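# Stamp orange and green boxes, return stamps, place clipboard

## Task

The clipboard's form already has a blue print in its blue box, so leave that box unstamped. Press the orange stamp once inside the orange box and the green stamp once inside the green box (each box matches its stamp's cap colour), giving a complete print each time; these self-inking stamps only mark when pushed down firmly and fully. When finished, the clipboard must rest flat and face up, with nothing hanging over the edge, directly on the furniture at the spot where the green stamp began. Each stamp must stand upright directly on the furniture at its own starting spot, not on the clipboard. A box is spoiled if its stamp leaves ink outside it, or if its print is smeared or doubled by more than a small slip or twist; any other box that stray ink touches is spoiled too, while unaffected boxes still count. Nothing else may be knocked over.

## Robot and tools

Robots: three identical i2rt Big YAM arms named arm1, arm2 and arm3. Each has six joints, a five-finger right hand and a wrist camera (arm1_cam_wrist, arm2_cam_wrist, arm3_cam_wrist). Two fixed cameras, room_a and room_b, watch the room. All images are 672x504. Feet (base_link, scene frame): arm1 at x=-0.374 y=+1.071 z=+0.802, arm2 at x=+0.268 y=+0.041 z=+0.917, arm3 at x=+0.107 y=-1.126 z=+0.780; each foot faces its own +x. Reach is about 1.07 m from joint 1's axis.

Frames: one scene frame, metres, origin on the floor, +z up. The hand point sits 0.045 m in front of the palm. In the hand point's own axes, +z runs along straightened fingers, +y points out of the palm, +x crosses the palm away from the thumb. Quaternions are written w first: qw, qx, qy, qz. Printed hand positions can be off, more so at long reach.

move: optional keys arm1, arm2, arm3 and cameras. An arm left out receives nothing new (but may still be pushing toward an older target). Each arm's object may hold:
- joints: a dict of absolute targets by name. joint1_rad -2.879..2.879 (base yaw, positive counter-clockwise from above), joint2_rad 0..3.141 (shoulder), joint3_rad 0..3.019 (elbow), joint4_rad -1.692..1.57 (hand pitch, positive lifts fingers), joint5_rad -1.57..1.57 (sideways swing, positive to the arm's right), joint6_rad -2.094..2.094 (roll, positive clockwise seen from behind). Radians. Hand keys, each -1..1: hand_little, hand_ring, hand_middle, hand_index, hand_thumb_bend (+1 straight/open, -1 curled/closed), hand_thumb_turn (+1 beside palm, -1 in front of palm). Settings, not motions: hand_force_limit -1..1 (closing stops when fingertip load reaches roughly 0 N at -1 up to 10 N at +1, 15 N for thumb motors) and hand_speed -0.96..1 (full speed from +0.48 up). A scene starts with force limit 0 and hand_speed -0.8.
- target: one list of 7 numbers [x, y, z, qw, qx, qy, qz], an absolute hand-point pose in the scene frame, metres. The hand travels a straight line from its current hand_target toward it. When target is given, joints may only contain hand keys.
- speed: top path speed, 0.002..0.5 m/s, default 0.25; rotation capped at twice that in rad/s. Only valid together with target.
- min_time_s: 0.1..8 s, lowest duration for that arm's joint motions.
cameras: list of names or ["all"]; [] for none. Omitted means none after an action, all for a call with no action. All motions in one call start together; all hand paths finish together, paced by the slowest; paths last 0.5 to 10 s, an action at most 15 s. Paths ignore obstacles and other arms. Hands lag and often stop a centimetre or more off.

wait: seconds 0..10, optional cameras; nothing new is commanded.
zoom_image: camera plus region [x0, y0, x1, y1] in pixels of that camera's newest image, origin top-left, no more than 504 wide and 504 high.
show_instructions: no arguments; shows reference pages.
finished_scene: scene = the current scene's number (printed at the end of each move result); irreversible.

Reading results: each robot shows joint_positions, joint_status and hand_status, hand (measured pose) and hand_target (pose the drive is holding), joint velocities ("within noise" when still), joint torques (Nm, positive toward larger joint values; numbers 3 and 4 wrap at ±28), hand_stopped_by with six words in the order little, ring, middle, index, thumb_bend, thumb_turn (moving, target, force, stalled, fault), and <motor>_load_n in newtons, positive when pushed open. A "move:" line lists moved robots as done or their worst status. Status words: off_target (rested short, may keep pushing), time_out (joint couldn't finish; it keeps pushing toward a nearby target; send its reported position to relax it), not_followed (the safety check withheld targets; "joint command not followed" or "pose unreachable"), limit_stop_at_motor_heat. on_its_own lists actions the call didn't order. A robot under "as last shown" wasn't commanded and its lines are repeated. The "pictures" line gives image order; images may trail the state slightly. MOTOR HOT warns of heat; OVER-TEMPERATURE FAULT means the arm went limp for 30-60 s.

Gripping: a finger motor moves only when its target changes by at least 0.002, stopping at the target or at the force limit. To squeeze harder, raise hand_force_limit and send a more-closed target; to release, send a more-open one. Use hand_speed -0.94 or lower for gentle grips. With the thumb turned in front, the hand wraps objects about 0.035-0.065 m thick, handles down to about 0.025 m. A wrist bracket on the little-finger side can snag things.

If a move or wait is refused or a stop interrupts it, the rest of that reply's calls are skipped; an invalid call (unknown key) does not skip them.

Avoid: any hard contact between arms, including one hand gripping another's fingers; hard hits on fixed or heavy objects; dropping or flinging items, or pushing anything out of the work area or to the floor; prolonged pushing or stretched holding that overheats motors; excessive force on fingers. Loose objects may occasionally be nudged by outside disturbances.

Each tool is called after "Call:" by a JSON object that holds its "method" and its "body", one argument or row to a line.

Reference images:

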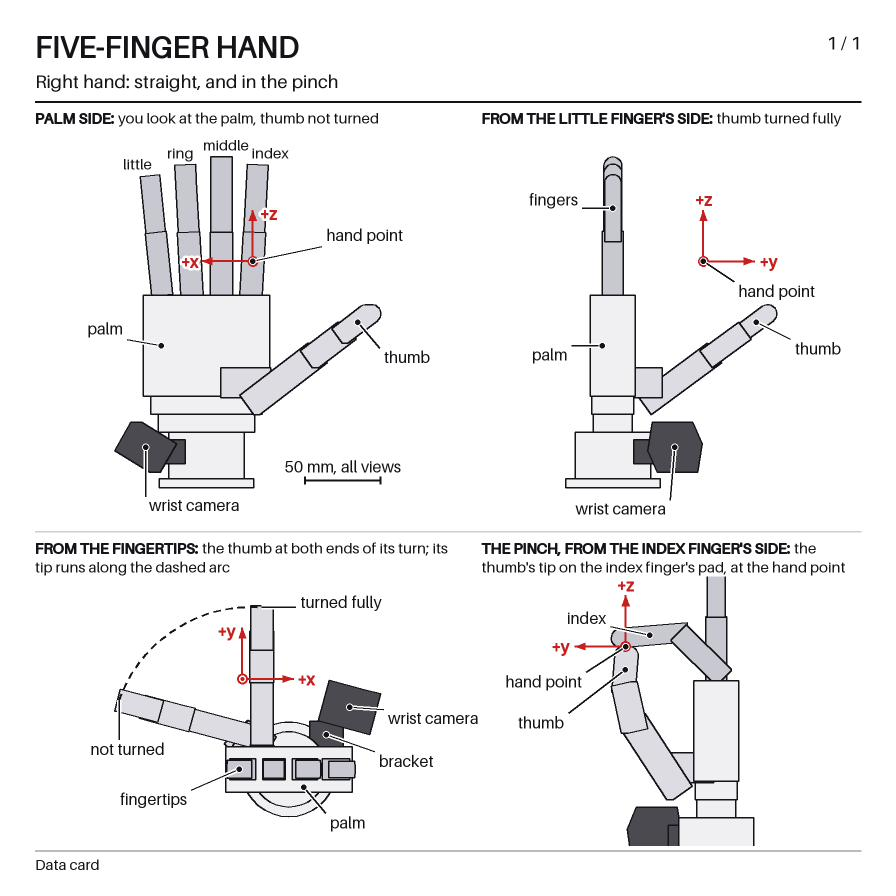

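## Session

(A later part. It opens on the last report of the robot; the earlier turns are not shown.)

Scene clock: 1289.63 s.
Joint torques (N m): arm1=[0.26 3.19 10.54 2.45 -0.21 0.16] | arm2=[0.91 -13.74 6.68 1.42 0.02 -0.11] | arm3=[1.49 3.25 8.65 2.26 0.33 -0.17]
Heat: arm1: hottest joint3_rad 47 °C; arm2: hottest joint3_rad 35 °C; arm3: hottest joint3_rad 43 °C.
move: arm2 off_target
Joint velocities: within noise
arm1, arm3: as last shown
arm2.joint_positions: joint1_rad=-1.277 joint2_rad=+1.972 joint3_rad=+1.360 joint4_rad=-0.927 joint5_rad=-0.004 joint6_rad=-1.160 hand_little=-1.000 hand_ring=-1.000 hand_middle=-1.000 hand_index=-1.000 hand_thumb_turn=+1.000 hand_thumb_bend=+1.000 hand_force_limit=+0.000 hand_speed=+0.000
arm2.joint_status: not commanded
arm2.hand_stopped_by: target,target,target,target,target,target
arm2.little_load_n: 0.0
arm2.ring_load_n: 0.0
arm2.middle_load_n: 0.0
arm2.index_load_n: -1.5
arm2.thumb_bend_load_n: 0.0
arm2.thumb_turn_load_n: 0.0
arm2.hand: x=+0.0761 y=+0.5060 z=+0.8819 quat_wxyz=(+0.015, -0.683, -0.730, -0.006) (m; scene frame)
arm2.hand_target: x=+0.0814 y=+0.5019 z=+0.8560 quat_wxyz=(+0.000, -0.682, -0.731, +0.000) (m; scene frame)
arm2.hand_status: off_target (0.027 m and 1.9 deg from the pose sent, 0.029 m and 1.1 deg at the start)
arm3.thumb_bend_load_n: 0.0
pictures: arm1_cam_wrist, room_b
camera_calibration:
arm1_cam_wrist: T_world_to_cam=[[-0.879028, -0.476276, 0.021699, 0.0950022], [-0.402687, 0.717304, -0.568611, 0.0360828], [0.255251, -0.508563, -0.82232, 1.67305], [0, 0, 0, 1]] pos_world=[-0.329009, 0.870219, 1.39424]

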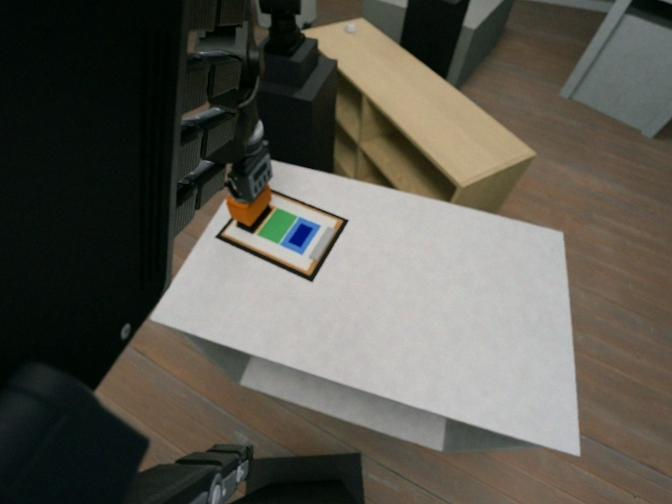

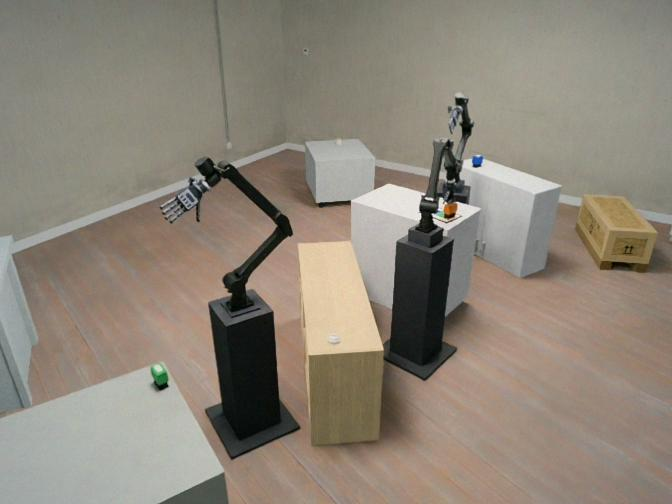

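Call:
{"method": "move", "body": {
  "arm2": {"target": [0.081, 0.499, 0.835, 0.0, 0.682, 0.7314, 0.0], "speed": 0.03},
  "cameras": ["arm1_cam_wrist"]
}}

Call:
{"method": "zoom_image", "body": {
  "camera": "arm1_cam_wrist",
  "region": [190, 100, 320, 250]
}}

Scene clock: 1295.40 s.
Joint torques (N m): arm1=[-0.38 3.78 10.65 2.43 -0.22 0.14] | arm2=[1.14 -12.57 6.28 1.62 0.03 -0.06] | arm3=[1.49 3.25 8.69 2.25 0.33 -0.16]
Heat: arm1: hottest joint3_rad 47 °C; arm2: hottest joint3_rad 35 °C; arm3: hottest joint3_rad 43 °C.
move: arm2 off_target
Joint velocities: within noise
arm1, arm3: as last shown
arm2.joint_positions: joint1_rad=-1.277 joint2_rad=+1.978 joint3_rad=+1.338 joint4_rad=-0.885 joint5_rad=-0.004 joint6_rad=-1.160 hand_little=-1.000 hand_ring=-1.000 hand_middle=-1.000 hand_index=-1.000 hand_thumb_turn=+1.000 hand_thumb_bend=+1.000 hand_force_limit=+0.000 hand_speed=+0.000
arm2.joint_status: not commanded
arm2.hand_stopped_by: target,target,target,target,target,target
arm2.little_load_n: 0.0
arm2.ring_load_n: 0.0
arm2.middle_load_n: 0.0
arm2.index_load_n: -2.5
arm2.thumb_bend_load_n: 0.0
arm2.thumb_turn_load_n: 0.0
arm2.hand: x=+0.0763 y=+0.5057 z=+0.8713 quat_wxyz=(+0.022, -0.683, -0.730, -0.009) (m; scene frame)
arm2.hand_target: x=+0.0818 y=+0.4972 z=+0.8370 quat_wxyz=(+0.000, -0.682, -0.731, +0.000) (m; scene frame)
arm2.hand_status: off_target (0.037 m and 2.7 deg from the pose sent, 0.048 m and 1.9 deg at the start)
pictures: arm1_cam_wrist
camera_calibration:
arm1_cam_wrist: T_world_to_cam=[[-0.879028, -0.476276, 0.021699, 0.0950022], [-0.402687, 0.717304, -0.568611, 0.0360828], [0.255251, -0.508563, -0.82232, 1.67305], [0, 0, 0, 1]] pos_world=[-0.329009, 0.870219, 1.39424]

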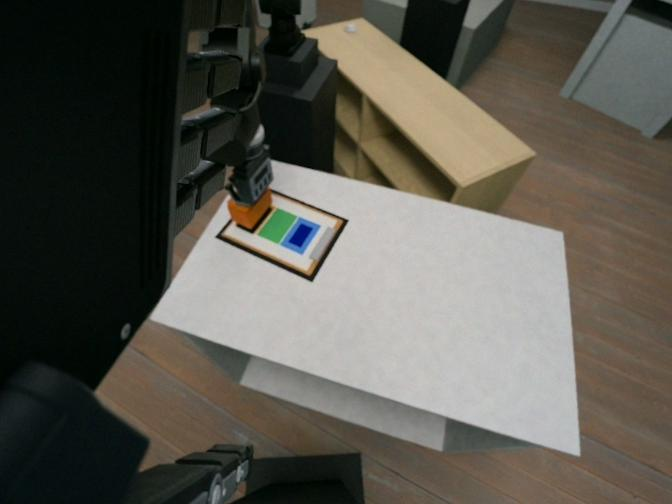

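Scaled by 3.360 from the camera's 672x504 image, which has a finer 960x720 frame.

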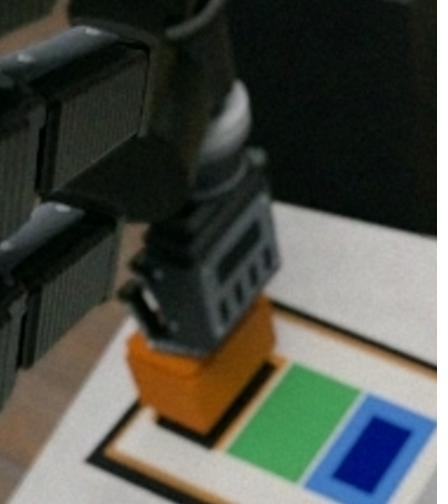

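Call:
{"method": "move", "body": {
  "arm2": {"target": [0.081, 0.495, 0.815, 0.0, 0.682, 0.7314, 0.0], "speed": 0.03},
  "cameras": ["arm1_cam_wrist"]
}}

Call:
{"method": "zoom_image", "body": {
  "camera": "arm1_cam_wrist",
  "region": [190, 100, 320, 250]
}}

Scene clock: 1301.53 s.
Joint torques (N m): arm1=[-0.21 2.9 10.66 2.47 -0.21 0.16] | arm2=[1.55 -11.52 5.89 1.87 0.03 -0.02] | arm3=[1.49 3.37 8.68 2.25 0.33 -0.16]
Heat: arm1: hottest joint3_rad 47 °C; arm2: hottest joint3_rad 35 °C; arm3: hottest joint3_rad 43 °C.
move: arm2 off_target
Joint velocities: within noise
arm1, arm3: as last shown
arm2.joint_positions: joint1_rad=-1.277 joint2_rad=+1.990 joint3_rad=+1.320 joint4_rad=-0.844 joint5_rad=-0.004 joint6_rad=-1.160 hand_little=-1.000 hand_ring=-1.000 hand_middle=-1.000 hand_index=-1.000 hand_thumb_turn=+1.000 hand_thumb_bend=+1.000 hand_force_limit=+0.000 hand_speed=+0.000
arm2.joint_status: not commanded
arm2.hand_stopped_by: target,target,target,target,target,target
arm2.little_load_n: 0.0
arm2.ring_load_n: 0.0
arm2.middle_load_n: 0.0
arm2.index_load_n: -3.0
arm2.thumb_bend_load_n: 0.0
arm2.thumb_turn_load_n: 0.0
arm2.hand: x=+0.0766 y=+0.5054 z=+0.8591 quat_wxyz=(+0.027, -0.683, -0.730, -0.011) (m; scene frame)
arm2.hand_target: x=+0.0823 y=+0.4924 z=+0.8179 quat_wxyz=(+0.000, -0.682, -0.731, +0.000) (m; scene frame)
arm2.hand_status: off_target (0.046 m and 3.3 deg from the pose sent, 0.057 m and 2.7 deg at the start)
pictures: arm1_cam_wrist
camera_calibration:
arm1_cam_wrist: T_world_to_cam=[[-0.879028, -0.476276, 0.021699, 0.0950022], [-0.402687, 0.717304, -0.568611, 0.0360828], [0.255251, -0.508563, -0.82232, 1.67305], [0, 0, 0, 1]] pos_world=[-0.329009, 0.870219, 1.39424]

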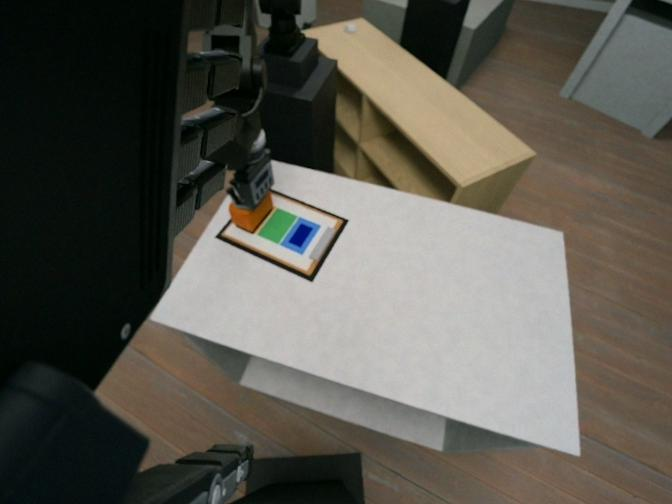

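Scaled by 3.360 from the camera's 672x504 image, which has a finer 960x720 frame.

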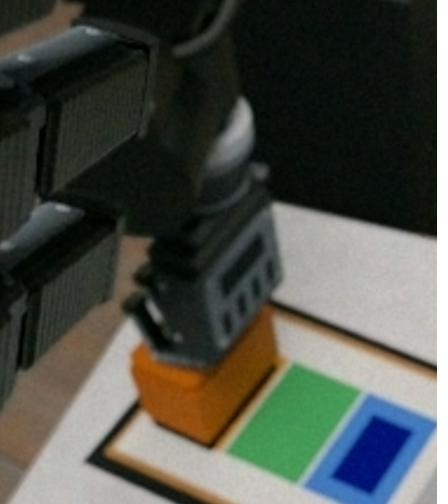

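Call:
{"method": "move", "body": {
  "arm2": {"target": [0.081, 0.493, 0.79, 0.0, 0.682, 0.7314, 0.0], "speed": 0.03},
  "cameras": ["arm1_cam_wrist"]
}}

Call:
{"method": "zoom_image", "body": {
  "camera": "arm1_cam_wrist",
  "region": [190, 100, 320, 250]
}}

Scene clock: 1306.53 s.
Joint torques (N m): arm1=[-0.03 2.84 10.65 2.32 -0.24 0.15] | arm2=[1.73 -8.94 5.23 2.96 0.03 -0.02] | arm3=[1.44 3.31 8.68 2.25 0.33 -0.16]
Heat: arm1: hottest joint3_rad 47 °C; arm2: hottest joint3_rad 34 °C; arm3: hottest joint3_rad 43 °C.
move: arm2 off_target
Joint velocities: within noise
arm1, arm3: as last shown
arm2.joint_positions: joint1_rad=-1.277 joint2_rad=+1.992 joint3_rad=+1.306 joint4_rad=-0.818 joint5_rad=-0.004 joint6_rad=-1.158 hand_little=-1.000 hand_ring=-1.000 hand_middle=-1.000 hand_index=-1.001 hand_thumb_turn=+1.000 hand_thumb_bend=+1.000 hand_force_limit=+0.000 hand_speed=+0.000
arm2.joint_status: not commanded
arm2.hand_stopped_by: target,target,target,target,target,target
arm2.little_load_n: 0.0
arm2.ring_load_n: 0.0
arm2.middle_load_n: 0.0
arm2.index_load_n: -6.0
arm2.thumb_bend_load_n: 0.0
arm2.thumb_turn_load_n: 0.0
arm2.hand: x=+0.0767 y=+0.5050 z=+0.8537 quat_wxyz=(+0.032, -0.684, -0.729, -0.012) (m; scene frame)
arm2.hand_target: x=+0.0836 y=+0.4878 z=+0.7960 quat_wxyz=(+0.000, -0.682, -0.731, +0.000) (m; scene frame)
arm2.hand_status: off_target (0.065 m and 3.9 deg from the pose sent, 0.070 m and 3.4 deg at the start)
arm3.index_load_n: -0.5
pictures: arm1_cam_wrist
camera_calibration:
arm1_cam_wrist: T_world_to_cam=[[-0.879028, -0.476276, 0.021699, 0.0950022], [-0.402687, 0.717304, -0.568611, 0.0360828], [0.255251, -0.508563, -0.82232, 1.67305], [0, 0, 0, 1]] pos_world=[-0.329009, 0.870219, 1.39424]

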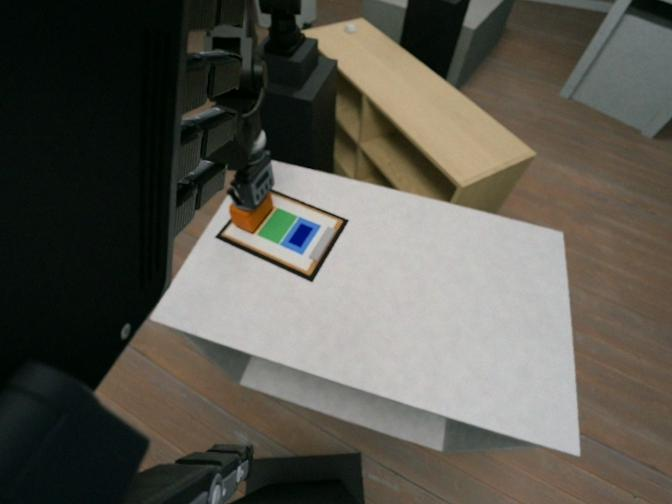

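Scaled by 3.360 from the camera's 672x504 image, which has a finer 960x720 frame.

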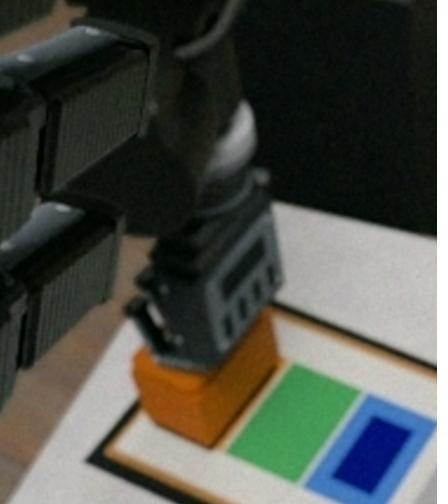

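Call:
{"method": "move", "body": {
  "arm2": {"target": [0.081, 0.493, 0.765, 0.0, 0.682, 0.7314, 0.0], "speed": 0.03},
  "cameras": ["arm1_cam_wrist"]
}}

Call:
{"method": "zoom_image", "body": {
  "camera": "arm1_cam_wrist",
  "region": [190, 100, 320, 250]
}}

Scene clock: 1312.53 s.
Joint torques (N m): arm1=[-0.38 3.66 10.52 2.41 -0.25 0.16] | arm2=[1.79 -6.3 4.64 4.25 -0.01 -0.09] | arm3=[1.49 3.25 8.66 2.26 0.33 -0.16]
Heat: arm1: hottest joint3_rad 47 °C; arm2: hottest joint3_rad 34 °C; arm3: hottest joint3_rad 43 °C.
move: arm2 off_target
Joint velocities: within noise
arm1, arm3: as last shown
arm2.joint_positions: joint1_rad=-1.276 joint2_rad=+1.990 joint3_rad=+1.296 joint4_rad=-0.803 joint5_rad=-0.003 joint6_rad=-1.152 hand_little=-1.000 hand_ring=-1.000 hand_middle=-1.000 hand_index=-1.001 hand_thumb_turn=+1.000 hand_thumb_bend=+1.000 hand_force_limit=+0.000 hand_speed=+0.000
arm2.joint_status: not commanded
arm2.hand_stopped_by: target,target,target,target,target,target
arm2.little_load_n: 0.0
arm2.ring_load_n: 0.0
arm2.middle_load_n: -0.5
arm2.index_load_n: -10.0
arm2.thumb_bend_load_n: 0.0
arm2.thumb_turn_load_n: 0.0
arm2.hand: x=+0.0765 y=+0.5042 z=+0.8516 quat_wxyz=(+0.036, -0.685, -0.727, -0.014) (m; scene frame)
arm2.hand_target: x=+0.0855 y=+0.4834 z=+0.7758 quat_wxyz=(+0.000, -0.682, -0.731, +0.000) (m; scene frame)
arm2.hand_status: off_target (0.087 m and 4.4 deg from the pose sent, 0.090 m and 3.9 deg at the start)
arm3.index_load_n: 0.0
pictures: arm1_cam_wrist
camera_calibration:
arm1_cam_wrist: T_world_to_cam=[[-0.879028, -0.476276, 0.021699, 0.0950022], [-0.402687, 0.717304, -0.568611, 0.0360828], [0.255251, -0.508563, -0.82232, 1.67305], [0, 0, 0, 1]] pos_world=[-0.329009, 0.870219, 1.39424]

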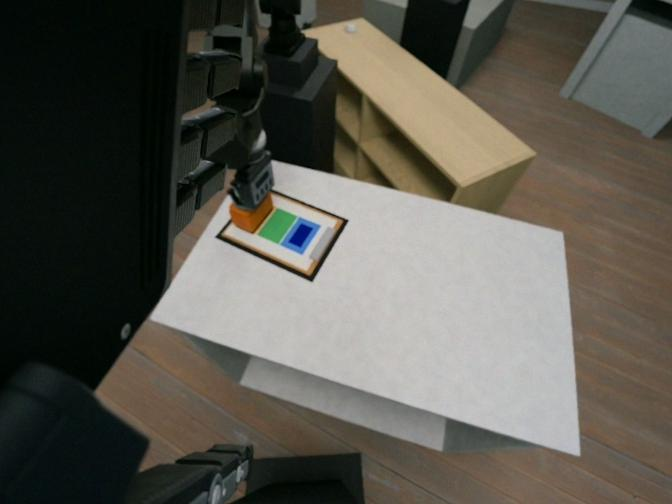

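Scaled by 3.360 from the camera's 672x504 image, which has a finer 960x720 frame.

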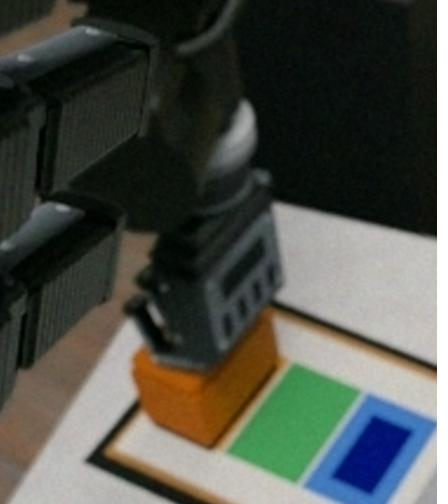

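Call:
{"method": "move", "body": {
  "arm2": {"target": [0.079, 0.505, 0.95, 0.0, 0.682, 0.7314, 0.0], "speed": 0.06},
  "cameras": ["arm1_cam_wrist", "arm2_cam_wrist", "room_b"]
}}

Call:
{"method": "zoom_image", "body": {
  "camera": "arm1_cam_wrist",
  "region": [190, 100, 320, 250]
}}

Scene clock: 1322.47 s.
Joint torques (N m): arm1=[0.21 3.31 10.43 2.36 -0.21 0.14] | arm2=[0.97 -18.84 10.67 0.16 0.04 -0.11] | arm3=[1.55 3.25 8.69 2.25 0.33 -0.16]
Heat: arm1: hottest joint3_rad 47 °C; arm2: hottest joint3_rad 34 °C; arm3: hottest joint3_rad 43 °C.
move: arm2 off_target
Joint velocities: within noise
arm1, arm3: as last shown
arm2.joint_positions: joint1_rad=-1.276 joint2_rad=+1.917 joint3_rad=+1.407 joint4_rad=-1.111 joint5_rad=-0.004 joint6_rad=-1.157 hand_little=-1.000 hand_ring=-1.000 hand_middle=-1.000 hand_index=-1.000 hand_thumb_turn=+1.000 hand_thumb_bend=+1.000 hand_force_limit=+0.000 hand_speed=+0.000
arm2.joint_status: not commanded
arm2.hand_stopped_by: target,target,target,target,target,target
arm2.little_load_n: 0.5
arm2.ring_load_n: 0.0
arm2.middle_load_n: 0.0
arm2.index_load_n: 0.0
arm2.thumb_bend_load_n: 0.0
arm2.thumb_turn_load_n: 0.0
arm2.hand: x=+0.0843 y=+0.4887 z=+0.9306 quat_wxyz=(-0.023, -0.684, -0.729, +0.007) (m; scene frame)
arm2.hand_target: x=+0.0792 y=+0.5043 z=+0.9502 quat_wxyz=(+0.000, -0.682, -0.731, +0.000) (m; scene frame)
arm2.hand_status: off_target (0.026 m and 2.8 deg from the pose sent, 0.098 m and 4.4 deg at the start)
pictures: arm1_cam_wrist, arm2_cam_wrist, room_b
camera_calibration:
arm1_cam_wrist: T_world_to_cam=[[-0.879028, -0.476276, 0.021699, 0.0950022], [-0.402687, 0.717304, -0.568611, 0.0360828], [0.255251, -0.508563, -0.82232, 1.67305], [0, 0, 0, 1]] pos_world=[-0.329009, 0.870219, 1.39424]
arm2_cam_wrist: T_world_to_cam=[[0.939823, 0.341621, 0.00526082, -0.255036], [0.276515, -0.769577, 0.575579, -0.188435], [0.200678, -0.539488, -0.817729, 1.12075], [0, 0, 0, 1]] pos_world=[0.0668827, 0.546743, 1.02627]

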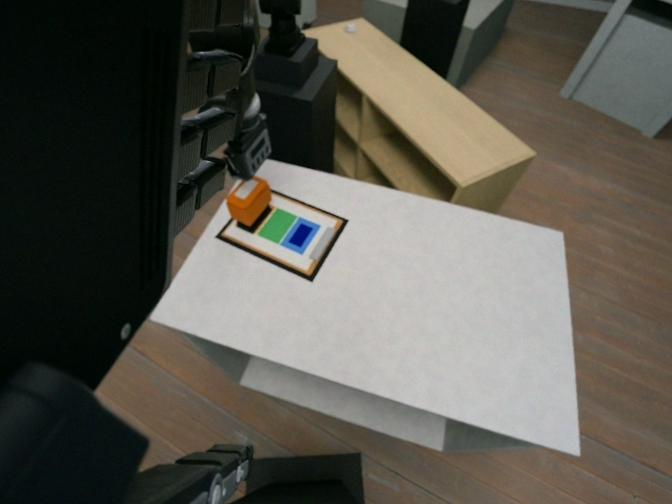

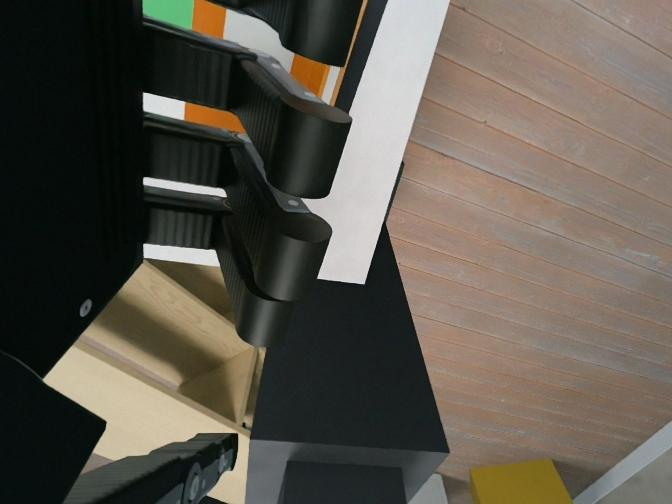

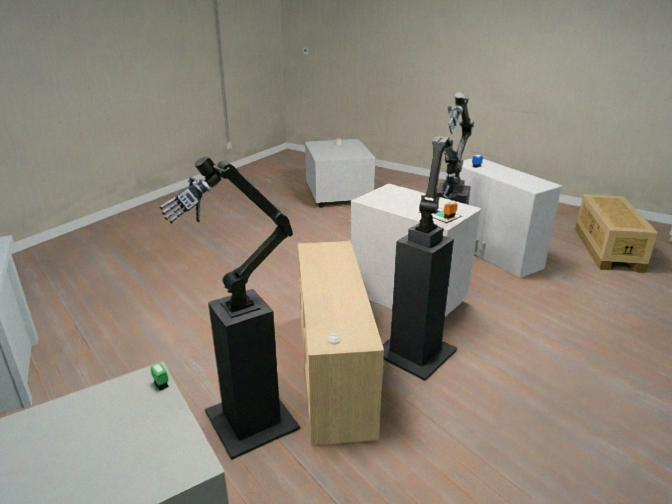

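Scaled by 3.360 from the camera's 672x504 image, which has a finer 960x720 frame.

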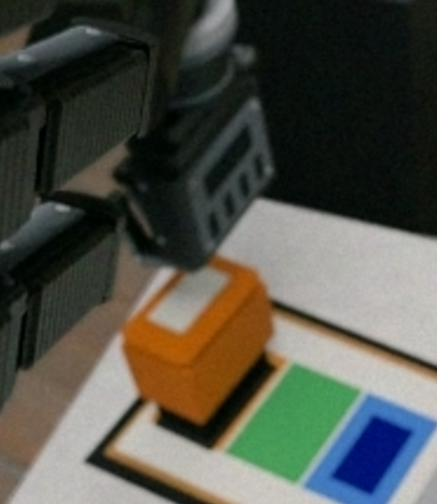

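Call:
{"method": "move", "body": {
  "arm2": {"target": [0.052, 0.49, 1.05, -0.5233, 0.5058, 0.5331, 0.4313], "speed": 0.25, "joints": {"hand_little": 1.0, "hand_ring": 1.0, "hand_middle": 1.0, "hand_index": 1.0, "hand_thumb_turn": -1.0, "hand_thumb_bend": 1.0, "hand_speed": 0.0}},
  "cameras": ["arm2_cam_wrist"]
}}

Call:
{"method": "move", "body": {
  "arm2": {"target": [0.052, 0.506, 0.885, -0.5233, 0.5058, 0.5331, 0.4313], "speed": 0.12},
  "cameras": ["arm1_cam_wrist", "arm2_cam_wrist"]
}}

Call:
{"method": "zoom_image", "body": {
  "camera": "arm1_cam_wrist",
  "region": [190, 100, 320, 250]
}}

Scene clock: 1336.67 s.
Joint torques (N m): arm1=[-0.09 3.14 10.54 2.3 -0.25 0.16] | arm2=[2.2 -7.94 6.45 2.58 0.22 -0.16] | arm3=[1.44 3.25 8.68 2.24 0.33 -0.16]
Heat: arm1: hottest joint3_rad 47 °C; arm2: hottest joint3_rad 35 °C; arm3: hottest joint3_rad 43 °C.
move: arm2 done
Joint velocities: within noise
arm1, arm3: as last shown
arm2.joint_positions: joint1_rad=-0.983 joint2_rad=+1.507 joint3_rad=+0.534 joint4_rad=+0.874 joint5_rad=+0.652 joint6_rad=-1.419 hand_little=+1.000 hand_ring=+1.000 hand_middle=+1.000 hand_index=+1.000 hand_thumb_turn=-1.000 hand_thumb_bend=+1.000 hand_force_limit=+0.000 hand_speed=+0.000
arm2.joint_status: all done
arm2.hand_stopped_by: target,target,target,target,target,target
arm2.little_load_n: 0.0
arm2.ring_load_n: 0.0
arm2.middle_load_n: 0.0
arm2.index_load_n: 0.0
arm2.thumb_bend_load_n: 0.0
arm2.thumb_turn_load_n: 0.0
arm2.hand: x=+0.0558 y=+0.4913 z=+1.0569 quat_wxyz=(+0.527, -0.511, -0.526, -0.430) (m; scene frame)
arm2.hand_target: x=+0.0521 y=+0.4898 z=+1.0500 quat_wxyz=(+0.523, -0.506, -0.533, -0.431) (m; scene frame)
arm2.hand_status: done (0.008 m and 1.1 deg from the pose sent, 0.124 m and 87.9 deg at the start)
pictures: arm2_cam_wrist
camera_calibration:
arm2_cam_wrist: T_world_to_cam=[[0.971947, 0.131115, 0.195264, -0.329059], [0.235031, -0.572965, -0.785157, 1.09264], [0.00893346, 0.809024, -0.587708, 0.336145], [0, 0, 0, 1]] pos_world=[0.0600199, 0.397242, 1.11971]

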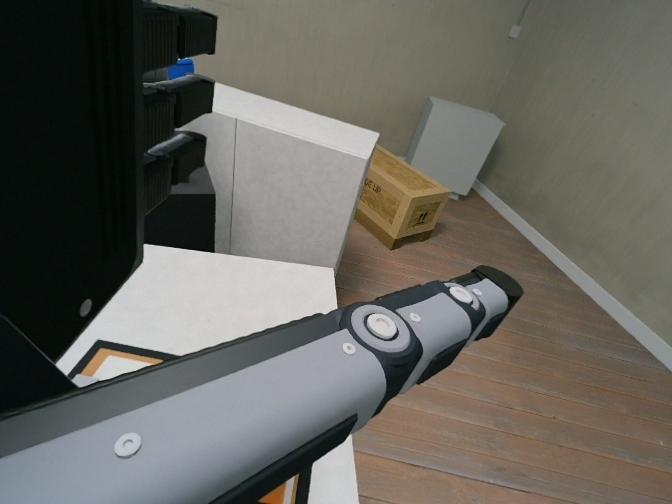

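Scene clock: 1338.83 s.
Joint torques (N m): arm1=[-0.56 3.31 10.71 2.41 -0.21 0.11] | arm2=[0.5 -11.69 3.04 2.61 0.03 -0.16] | arm3=[1.49 3.31 8.69 2.26 0.33 -0.16]
Heat: arm1: hottest joint3_rad 47 °C; arm2: hottest joint3_rad 35 °C; arm3: hottest joint3_rad 43 °C.
move: arm2 done
Joint velocities: within noise
arm1.joint_positions: joint1_rad=+1.491 joint2_rad=+0.614 joint3_rad=+1.322 joint4_rad=-1.165 joint5_rad=+0.001 joint6_rad=-1.311 hand_little=+1.000 hand_ring=+1.000 hand_middle=+1.000 hand_index=+1.000 hand_thumb_turn=+1.000 hand_thumb_bend=+1.000 hand_force_limit=+0.000 hand_speed=-0.800
arm1.joint_status: not commanded
arm1.hand_stopped_by: target,target,target,target,target,target
arm1.little_load_n: 0.0
arm1.ring_load_n: 0.0
arm1.middle_load_n: 0.0
arm1.index_load_n: 0.0
arm1.thumb_bend_load_n: 0.0
arm1.thumb_turn_load_n: 0.5
arm1.hand: x=-0.3025 y=+0.8150 z=+1.2963 quat_wxyz=(+0.219, +0.658, -0.535, +0.482) (m; scene frame)
arm1.hand_target: x=-0.3003 y=+0.8175 z=+1.3067 quat_wxyz=(+0.217, +0.653, -0.532, +0.494) (m; scene frame)
arm1.hand_status: not commanded
arm2.joint_positions: joint1_rad=-0.991 joint2_rad=+2.137 joint3_rad=+0.588 joint4_rad=+1.439 joint5_rad=+0.630 joint6_rad=-1.423 hand_little=+1.000 hand_ring=+1.000 hand_middle=+1.000 hand_index=+1.000 hand_thumb_turn=-1.000 hand_thumb_bend=+1.000 hand_force_limit=+0.000 hand_speed=+0.000
arm2.joint_status: not commanded
arm2.hand_stopped_by: target,target,target,target,target,target
arm2.little_load_n: -0.5
arm2.ring_load_n: 0.0
arm2.middle_load_n: 0.0
arm2.index_load_n: 0.0
arm2.thumb_bend_load_n: 0.0
arm2.thumb_turn_load_n: 0.5
arm2.hand: x=+0.0493 y=+0.5014 z=+0.8892 quat_wxyz=(+0.525, -0.507, -0.534, -0.426) (m; scene frame)
arm2.hand_target: x=+0.0521 y=+0.5058 z=+0.8851 quat_wxyz=(+0.523, -0.506, -0.533, -0.431) (m; scene frame)
arm2.hand_status: done (0.007 m and 0.7 deg from the pose sent, 0.173 m and 1.1 deg at the start)
arm3.joint_positions: joint1_rad=+1.587 joint2_rad=+0.632 joint3_rad=+1.505 joint4_rad=-1.385 joint5_rad=-0.003 joint6_rad=-1.291 hand_little=+1.000 hand_ring=+1.000 hand_middle=+1.000 hand_index=+1.000 hand_thumb_turn=+1.000 hand_thumb_bend=+1.000 hand_force_limit=+0.000 hand_speed=-0.800
arm3.joint_status: not commanded
arm3.hand_stopped_by: target,target,target,target,target,target
arm3.little_load_n: 0.0
arm3.ring_load_n: 0.0
arm3.middle_load_n: 0.0
arm3.index_load_n: 0.0
arm3.thumb_bend_load_n: 0.0
arm3.thumb_turn_load_n: 0.0
arm3.hand: x=+0.0349 y=-1.3314 z=+1.3102 quat_wxyz=(-0.324, -0.482, +0.715, -0.389) (m; scene frame)
arm3.hand_target: x=+0.0367 y=-1.3307 z=+1.3225 quat_wxyz=(-0.332, -0.485, +0.704, -0.398) (m; scene frame)
arm3.hand_status: not commanded
pictures: arm1_cam_wrist, arm2_cam_wrist
camera_calibration:
arm1_cam_wrist: T_world_to_cam=[[-0.879028, -0.476276, 0.021699, 0.0950022], [-0.402687, 0.717304, -0.568611, 0.0360828], [0.255251, -0.508563, -0.82232, 1.67305], [0, 0, 0, 1]] pos_world=[-0.329009, 0.870219, 1.39424]
arm2_cam_wrist: T_world_to_cam=[[0.967972, 0.146752, 0.203703, -0.306467], [0.251036, -0.576932, -0.777259, 0.962474], [0.00345881, 0.803501, -0.595293, 0.239343], [0, 0, 0, 1]] pos_world=[0.0542074, 0.407944, 0.952999]

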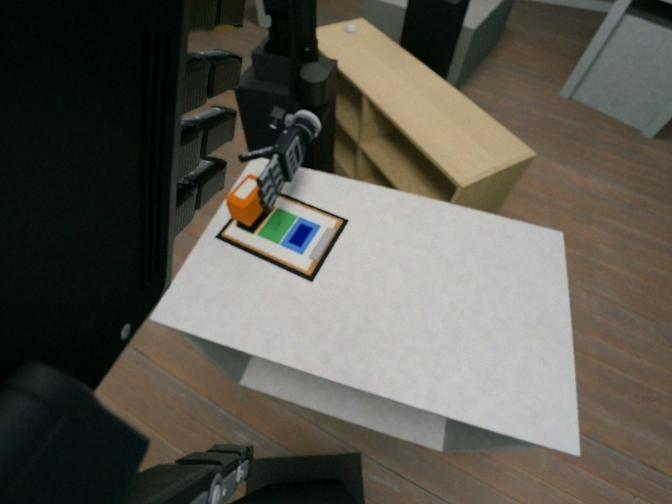

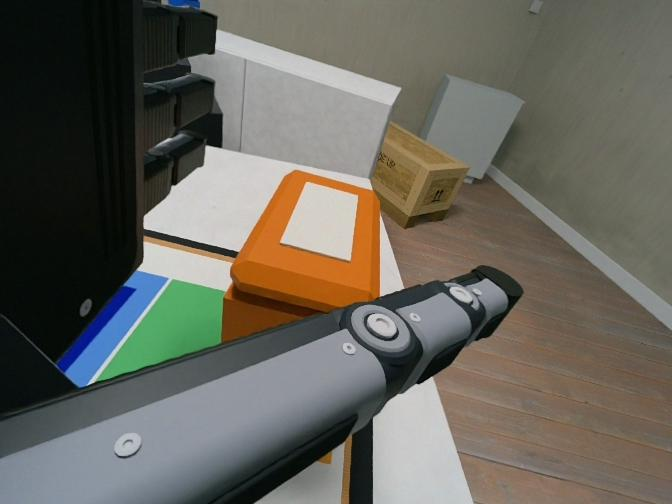

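Scaled by 3.360 from the camera's 672x504 image, which has a finer 960x720 frame.

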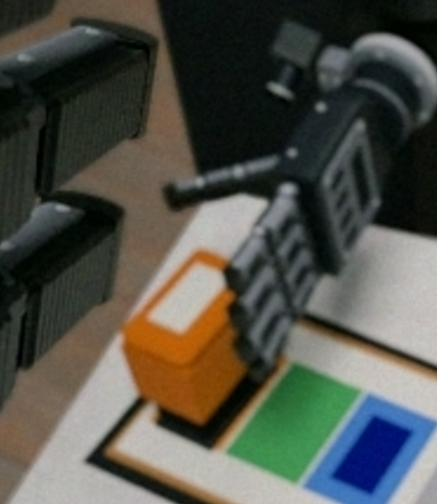

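Call:
{"method": "move", "body": {
  "arm2": {"target": [0.052, 0.509, 0.853, -0.5233, 0.5058, 0.5331, 0.4313], "speed": 0.06},
  "cameras": []
}}

Call:
{"method": "move", "body": {
  "arm2": {"target": [0.074, 0.520, 0.857, -0.5233, 0.5058, 0.5331, 0.4313], "speed": 0.04},
  "cameras": ["arm1_cam_wrist", "arm2_cam_wrist"]
}}

Call:
{"method": "zoom_image", "body": {
  "camera": "arm1_cam_wrist",
  "region": [190, 100, 320, 250]
}}

Scene clock: 1354.67 s.
Joint torques (N m): arm1=[-0.21 3.08 10.5 2.36 -0.21 0.09] | arm2=[0.38 -12.04 2.28 2.55 0.04 -0.16] | arm3=[1.55 3.25 8.69 2.26 0.33 -0.16]
Heat: arm1: hottest joint3_rad 47 °C; arm2: hottest joint3_rad 34 °C; arm3: hottest joint3_rad 43 °C.
move: arm2 done
Joint velocities: within noise
arm1, arm3: as last shown
arm1.thumb_turn_load_n: 0.0
arm2.joint_positions: joint1_rad=-0.996 joint2_rad=+2.250 joint3_rad=+0.633 joint4_rad=+1.513 joint5_rad=+0.625 joint6_rad=-1.424 hand_little=+1.000 hand_ring=+1.000 hand_middle=+1.000 hand_index=+1.000 hand_thumb_turn=-1.000 hand_thumb_bend=+1.000 hand_force_limit=+0.000 hand_speed=+0.000
arm2.joint_status: not commanded
arm2.hand_stopped_by: target,target,target,target,target,target
arm2.little_load_n: 0.0
arm2.ring_load_n: 0.0
arm2.middle_load_n: 0.0
arm2.index_load_n: 0.0
arm2.thumb_bend_load_n: 0.0
arm2.thumb_turn_load_n: 0.5
arm2.hand: x=+0.0478 y=+0.5058 z=+0.8592 quat_wxyz=(+0.527, -0.507, -0.532, -0.426) (m; scene frame)
arm2.hand_target: x=+0.0521 y=+0.5088 z=+0.8531 quat_wxyz=(+0.523, -0.506, -0.533, -0.431) (m; scene frame)
arm2.hand_status: done (0.008 m and 0.7 deg from the pose sent, 0.037 m and 0.7 deg at the start)
pictures: none
No camera images: "cameras" was empty.

Scene clock: 1355.83 s.
Joint torques (N m): arm1=[0.32 2.73 10.69 2.43 -0.18 0.13] | arm2=[0.44 -12.92 1.02 2.58 0.02 -0.18] | arm3=[1.44 3.31 8.69 2.26 0.33 -0.17]
Heat: arm1: hottest joint3_rad 47 °C; arm2: hottest joint3_rad 33 °C; arm3: hottest joint3_rad 43 °C.
move: arm2 done
Joint velocities: within noise
arm1, arm3: as last shown
arm1.thumb_bend_load_n: -0.5
arm2.joint_positions: joint1_rad=-1.061 joint2_rad=+2.250 joint3_rad=+0.627 joint4_rad=+1.526 joint5_rad=+0.560 joint6_rad=-1.432 hand_little=+1.000 hand_ring=+1.000 hand_middle=+1.000 hand_index=+1.000 hand_thumb_turn=-1.000 hand_thumb_bend=+1.000 hand_force_limit=+0.000 hand_speed=+0.000
arm2.joint_status: not commanded
arm2.hand_stopped_by: target,target,target,target,target,target
arm2.little_load_n: 0.0
arm2.ring_load_n: 0.5
arm2.middle_load_n: 0.0
arm2.index_load_n: 0.0
arm2.thumb_bend_load_n: 0.0
arm2.thumb_turn_load_n: 0.0
arm2.hand: x=+0.0671 y=+0.5202 z=+0.8604 quat_wxyz=(+0.528, -0.507, -0.532, -0.426) (m; scene frame)
arm2.hand_target: x=+0.0739 y=+0.5199 z=+0.8571 quat_wxyz=(+0.523, -0.506, -0.533, -0.431) (m; scene frame)
arm2.hand_status: done (0.008 m and 0.8 deg from the pose sent, 0.030 m and 0.7 deg at the start)
pictures: arm1_cam_wrist, arm2_cam_wrist
camera_calibration:
arm1_cam_wrist: T_world_to_cam=[[-0.879028, -0.476276, 0.021699, 0.0950022], [-0.402687, 0.717304, -0.568611, 0.0360828], [0.255251, -0.508563, -0.82232, 1.67305], [0, 0, 0, 1]] pos_world=[-0.329009, 0.870219, 1.39424]
arm2_cam_wrist: T_world_to_cam=[[0.96892, 0.145711, 0.199908, -0.316834], [0.247375, -0.572697, -0.781552, 0.948179], [0.00060579, 0.806713, -0.590943, 0.201735], [0, 0, 0, 1]] pos_world=[0.0723083, 0.426443, 0.923603]

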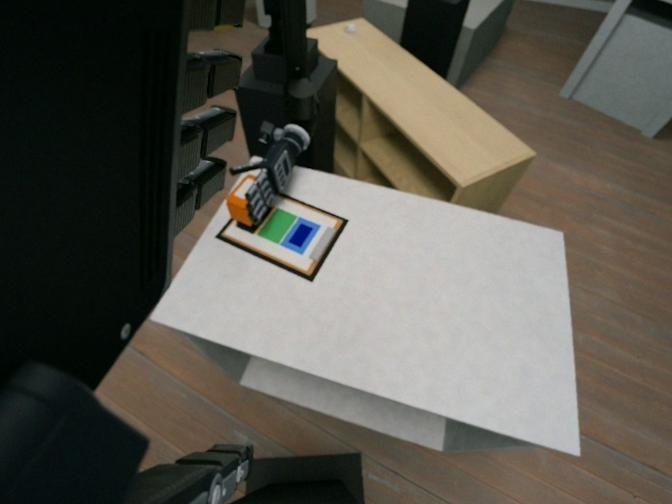

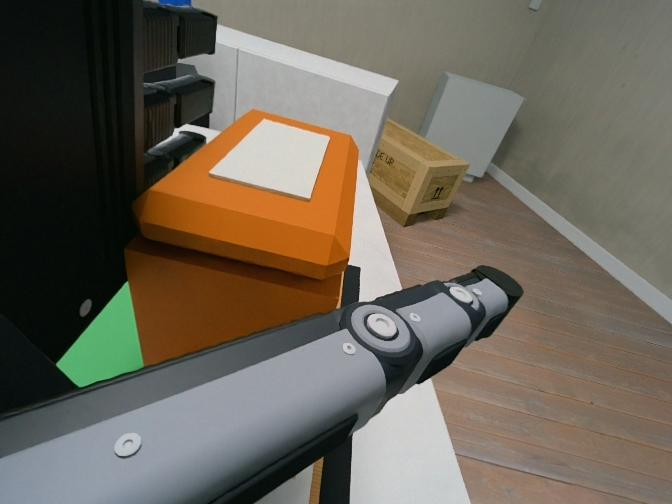

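Scaled by 3.360 from the camera's 672x504 image, which has a finer 960x720 frame.

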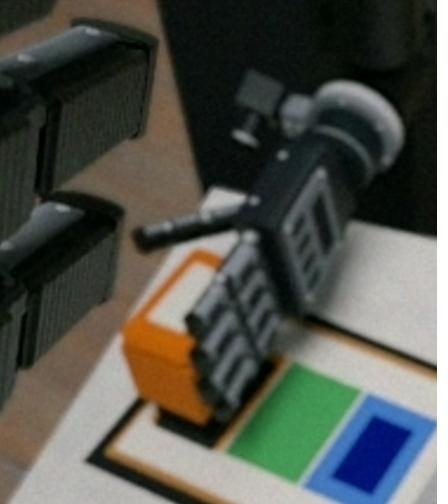

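Call:
{"method": "move", "body": {
  "arm2": {"joints": {"hand_thumb_bend": -0.5, "hand_speed": -0.85, "hand_force_limit": 0.1}},
  "cameras": []
}}

Call:
{"method": "move", "body": {
  "arm2": {"joints": {"hand_thumb_bend": -0.6, "hand_speed": -0.9, "hand_force_limit": 0.95}},
  "cameras": ["arm1_cam_wrist", "arm2_cam_wrist"]
}}

Call:
{"method": "zoom_image", "body": {
  "camera": "arm1_cam_wrist",
  "region": [190, 100, 320, 250]
}}

Scene clock: 1369.57 s.
Joint torques (N m): arm1=[-0.56 3.84 10.47 2.37 -0.22 0.13] | arm2=[0.56 -12.92 1.13 2.62 0.02 -0.11] | arm3=[1.49 3.25 8.68 2.25 0.33 -0.16]
Heat: arm1: hottest joint3_rad 47 °C; arm2: hottest joint2_rad 32 °C; arm3: hottest joint3_rad 43 °C.
move: arm2 off_target
Joint velocities: within noise
arm1, arm3: as last shown
arm1.thumb_bend_load_n: 0.0
arm2.joint_positions: joint1_rad=-1.063 joint2_rad=+2.250 joint3_rad=+0.626 joint4_rad=+1.526 joint5_rad=+0.560 joint6_rad=-1.437 hand_little=+1.000 hand_ring=+1.000 hand_middle=+1.000 hand_index=+1.000 hand_thumb_turn=-1.000 hand_thumb_bend=+0.439 hand_force_limit=+0.100 hand_speed=-0.850
arm2.joint_status: hand_thumb_bend off_target (ended at +0.439, target -0.500); the others done
arm2.hand_stopped_by: target,target,target,target,force,target
arm2.little_load_n: 0.0
arm2.ring_load_n: 0.0
arm2.middle_load_n: 0.0
arm2.index_load_n: 0.0
arm2.thumb_bend_load_n: 8.5
arm2.thumb_turn_load_n: 0.5
arm2.hand: x=+0.0680 y=+0.5202 z=+0.8605 quat_wxyz=(+0.526, -0.506, -0.533, -0.428) (m; scene frame)
arm2.hand_target: x=+0.0740 y=+0.5199 z=+0.8571 quat_wxyz=(+0.523, -0.506, -0.533, -0.431) (m; scene frame)
arm2.hand_status: not commanded
pictures: none
No camera images: "cameras" was empty.

Scene clock: 1370.90 s.
Joint torques (N m): arm1=[-0.21 3.37 10.54 2.37 -0.22 0.11] | arm2=[0.62 -12.92 1.16 2.58 0.04 -0.07] | arm3=[1.49 3.31 8.69 2.25 0.33 -0.16]
Heat: arm1: hottest joint3_rad 47 °C; arm2: hottest joint2_rad 32 °C; arm3: hottest joint3_rad 43 °C.
move: arm2 off_target
Joint velocities: within noise
arm1, arm3: as last shown
arm2.joint_positions: joint1_rad=-1.063 joint2_rad=+2.250 joint3_rad=+0.626 joint4_rad=+1.526 joint5_rad=+0.559 joint6_rad=-1.440 hand_little=+1.000 hand_ring=+1.000 hand_middle=+1.000 hand_index=+1.000 hand_thumb_turn=-1.000 hand_thumb_bend=+0.312 hand_force_limit=+0.950 hand_speed=-0.900
arm2.joint_status: hand_thumb_bend off_target (ended at +0.312, target -0.600); the others done
arm2.hand_stopped_by: target,target,target,target,force,target
arm2.little_load_n: 0.0
arm2.ring_load_n: 0.0
arm2.middle_load_n: 0.5
arm2.index_load_n: 0.0
arm2.thumb_bend_load_n: 14.5
arm2.thumb_turn_load_n: 1.0
arm2.hand: x=+0.0685 y=+0.5203 z=+0.8607 quat_wxyz=(+0.526, -0.505, -0.534, -0.429) (m; scene frame)
arm2.hand_target: x=+0.0741 y=+0.5199 z=+0.8571 quat_wxyz=(+0.523, -0.506, -0.533, -0.431) (m; scene frame)
arm2.hand_status: not commanded
pictures: arm1_cam_wrist, arm2_cam_wrist
camera_calibration:
arm1_cam_wrist: T_world_to_cam=[[-0.879028, -0.476276, 0.021699, 0.0950022], [-0.402687, 0.717304, -0.568611, 0.0360828], [0.255251, -0.508563, -0.82232, 1.67305], [0, 0, 0, 1]] pos_world=[-0.329009, 0.870219, 1.39424]
arm2_cam_wrist: T_world_to_cam=[[0.967261, 0.144815, 0.208411, -0.325021], [0.253704, -0.572479, -0.779681, 0.945932], [0.00640128, 0.80703, -0.590476, 0.200923], [0, 0, 0, 1]] pos_world=[0.0731071, 0.426443, 0.923903]

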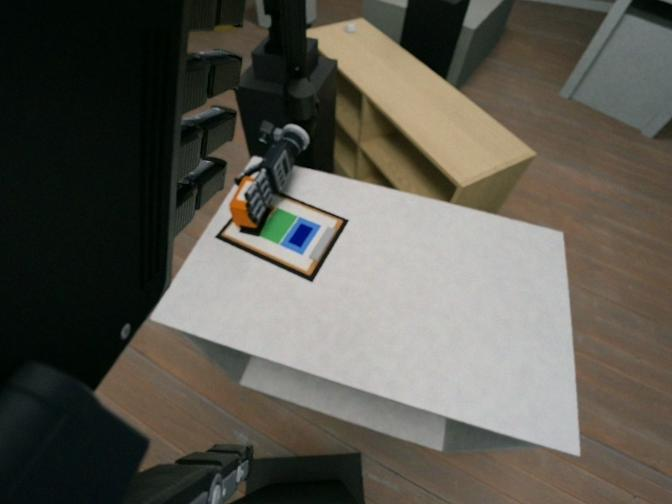

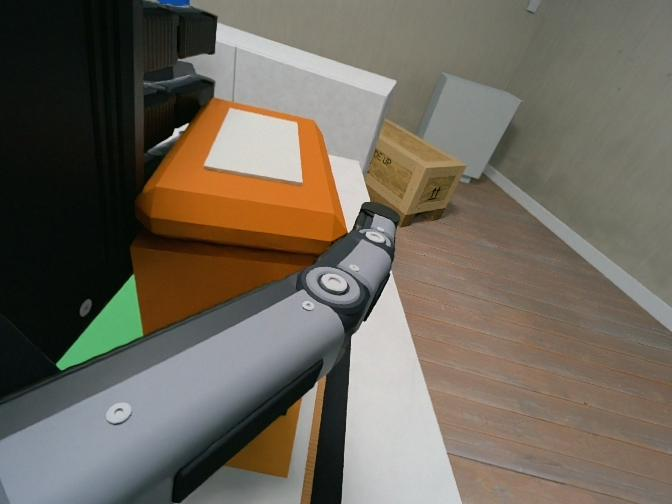

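Scaled by 3.360 from the camera's 672x504 image, which has a finer 960x720 frame.

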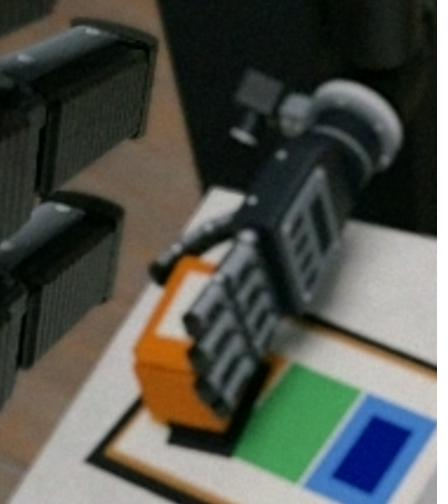

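Call:
{"method": "move", "body": {
  "arm2": {"target": [0.070, 0.518, 0.885, -0.5233, 0.5058, 0.5331, 0.4313], "speed": 0.05},
  "cameras": ["arm1_cam_wrist", "room_a"]
}}

Call:
{"method": "zoom_image", "body": {
  "camera": "arm1_cam_wrist",
  "region": [190, 100, 320, 250]
}}

Call:
{"method": "zoom_image", "body": {
  "camera": "room_a",
  "region": [270, 180, 370, 260]
}}

Scene clock: 1378.33 s.
Joint torques (N m): arm1=[0.09 3.14 10.37 2.4 -0.25 0.18] | arm2=[1.61 -15.74 1.51 1.98 0.26 -0.06] | arm3=[1.55 3.25 8.68 2.25 0.33 -0.16]
Heat: arm1: hottest joint3_rad 47 °C; arm2: hottest joint3_rad 32 °C; arm3: hottest joint3_rad 43 °C.
move: arm2 off_target
Joint velocities: within noise
arm1, arm3: as last shown
arm2.joint_positions: joint1_rad=-1.063 joint2_rad=+2.190 joint3_rad=+0.595 joint4_rad=+1.469 joint5_rad=+0.565 joint6_rad=-1.440 hand_little=+1.000 hand_ring=+1.000 hand_middle=+1.000 hand_index=+1.000 hand_thumb_turn=-1.000 hand_thumb_bend=+0.312 hand_force_limit=+0.950 hand_speed=-0.900
arm2.joint_status: not commanded
arm2.hand_stopped_by: target,target,target,target,force,target
arm2.little_load_n: 0.0
arm2.ring_load_n: 0.0
arm2.middle_load_n: 0.0
arm2.index_load_n: 0.0
arm2.thumb_bend_load_n: 14.0
arm2.thumb_turn_load_n: 2.5
arm2.hand: x=+0.0735 y=+0.5153 z=+0.8717 quat_wxyz=(+0.514, -0.508, -0.541, -0.429) (m; scene frame)
arm2.hand_target: x=+0.0702 y=+0.5179 z=+0.8847 quat_wxyz=(+0.523, -0.506, -0.533, -0.431) (m; scene frame)
arm2.hand_status: off_target (0.014 m and 1.4 deg from the pose sent, 0.024 m and 0.4 deg at the start)
arm3.index_load_n: -0.5
pictures: arm1_cam_wrist, room_a
camera_calibration:
arm1_cam_wrist: T_world_to_cam=[[-0.879028, -0.476276, 0.021699, 0.0950022], [-0.402687, 0.717304, -0.568611, 0.0360828], [0.255251, -0.508563, -0.82232, 1.67305], [0, 0, 0, 1]] pos_world=[-0.329009, 0.870219, 1.39424]

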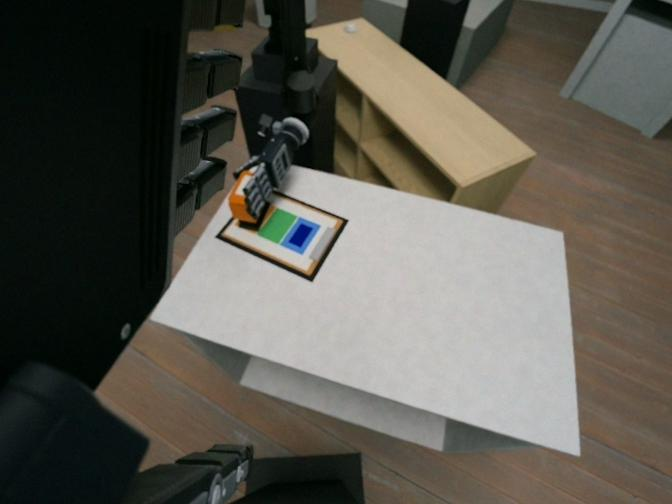

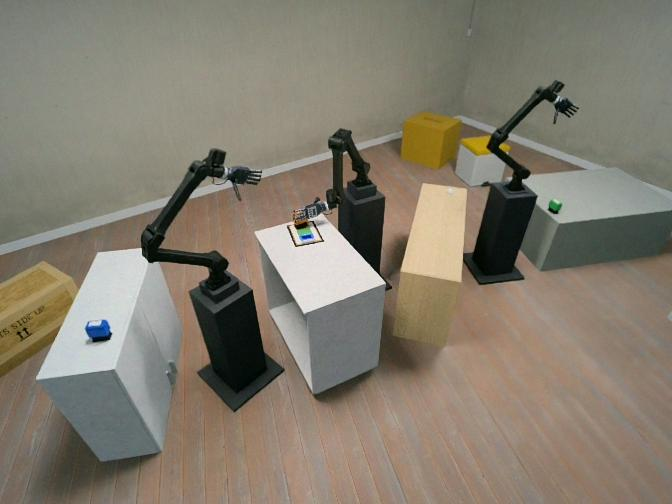

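Scaled by 3.360 from the camera's 672x504 image, which has a finer 960x720 frame.

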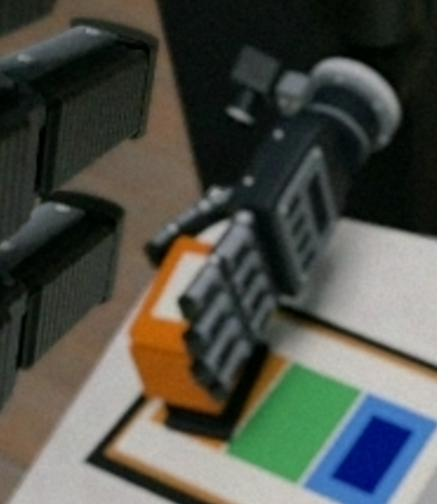

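Scaled by 5.040 from the camera's 672x504 image, which has a finer 960x720 frame.

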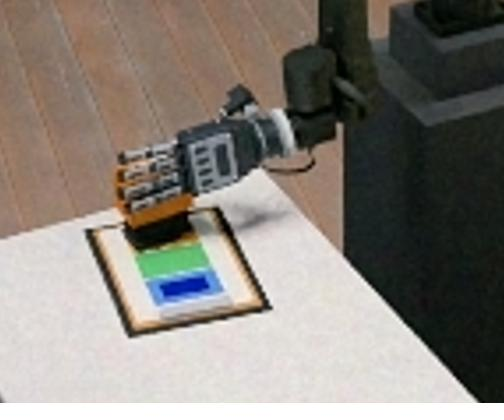

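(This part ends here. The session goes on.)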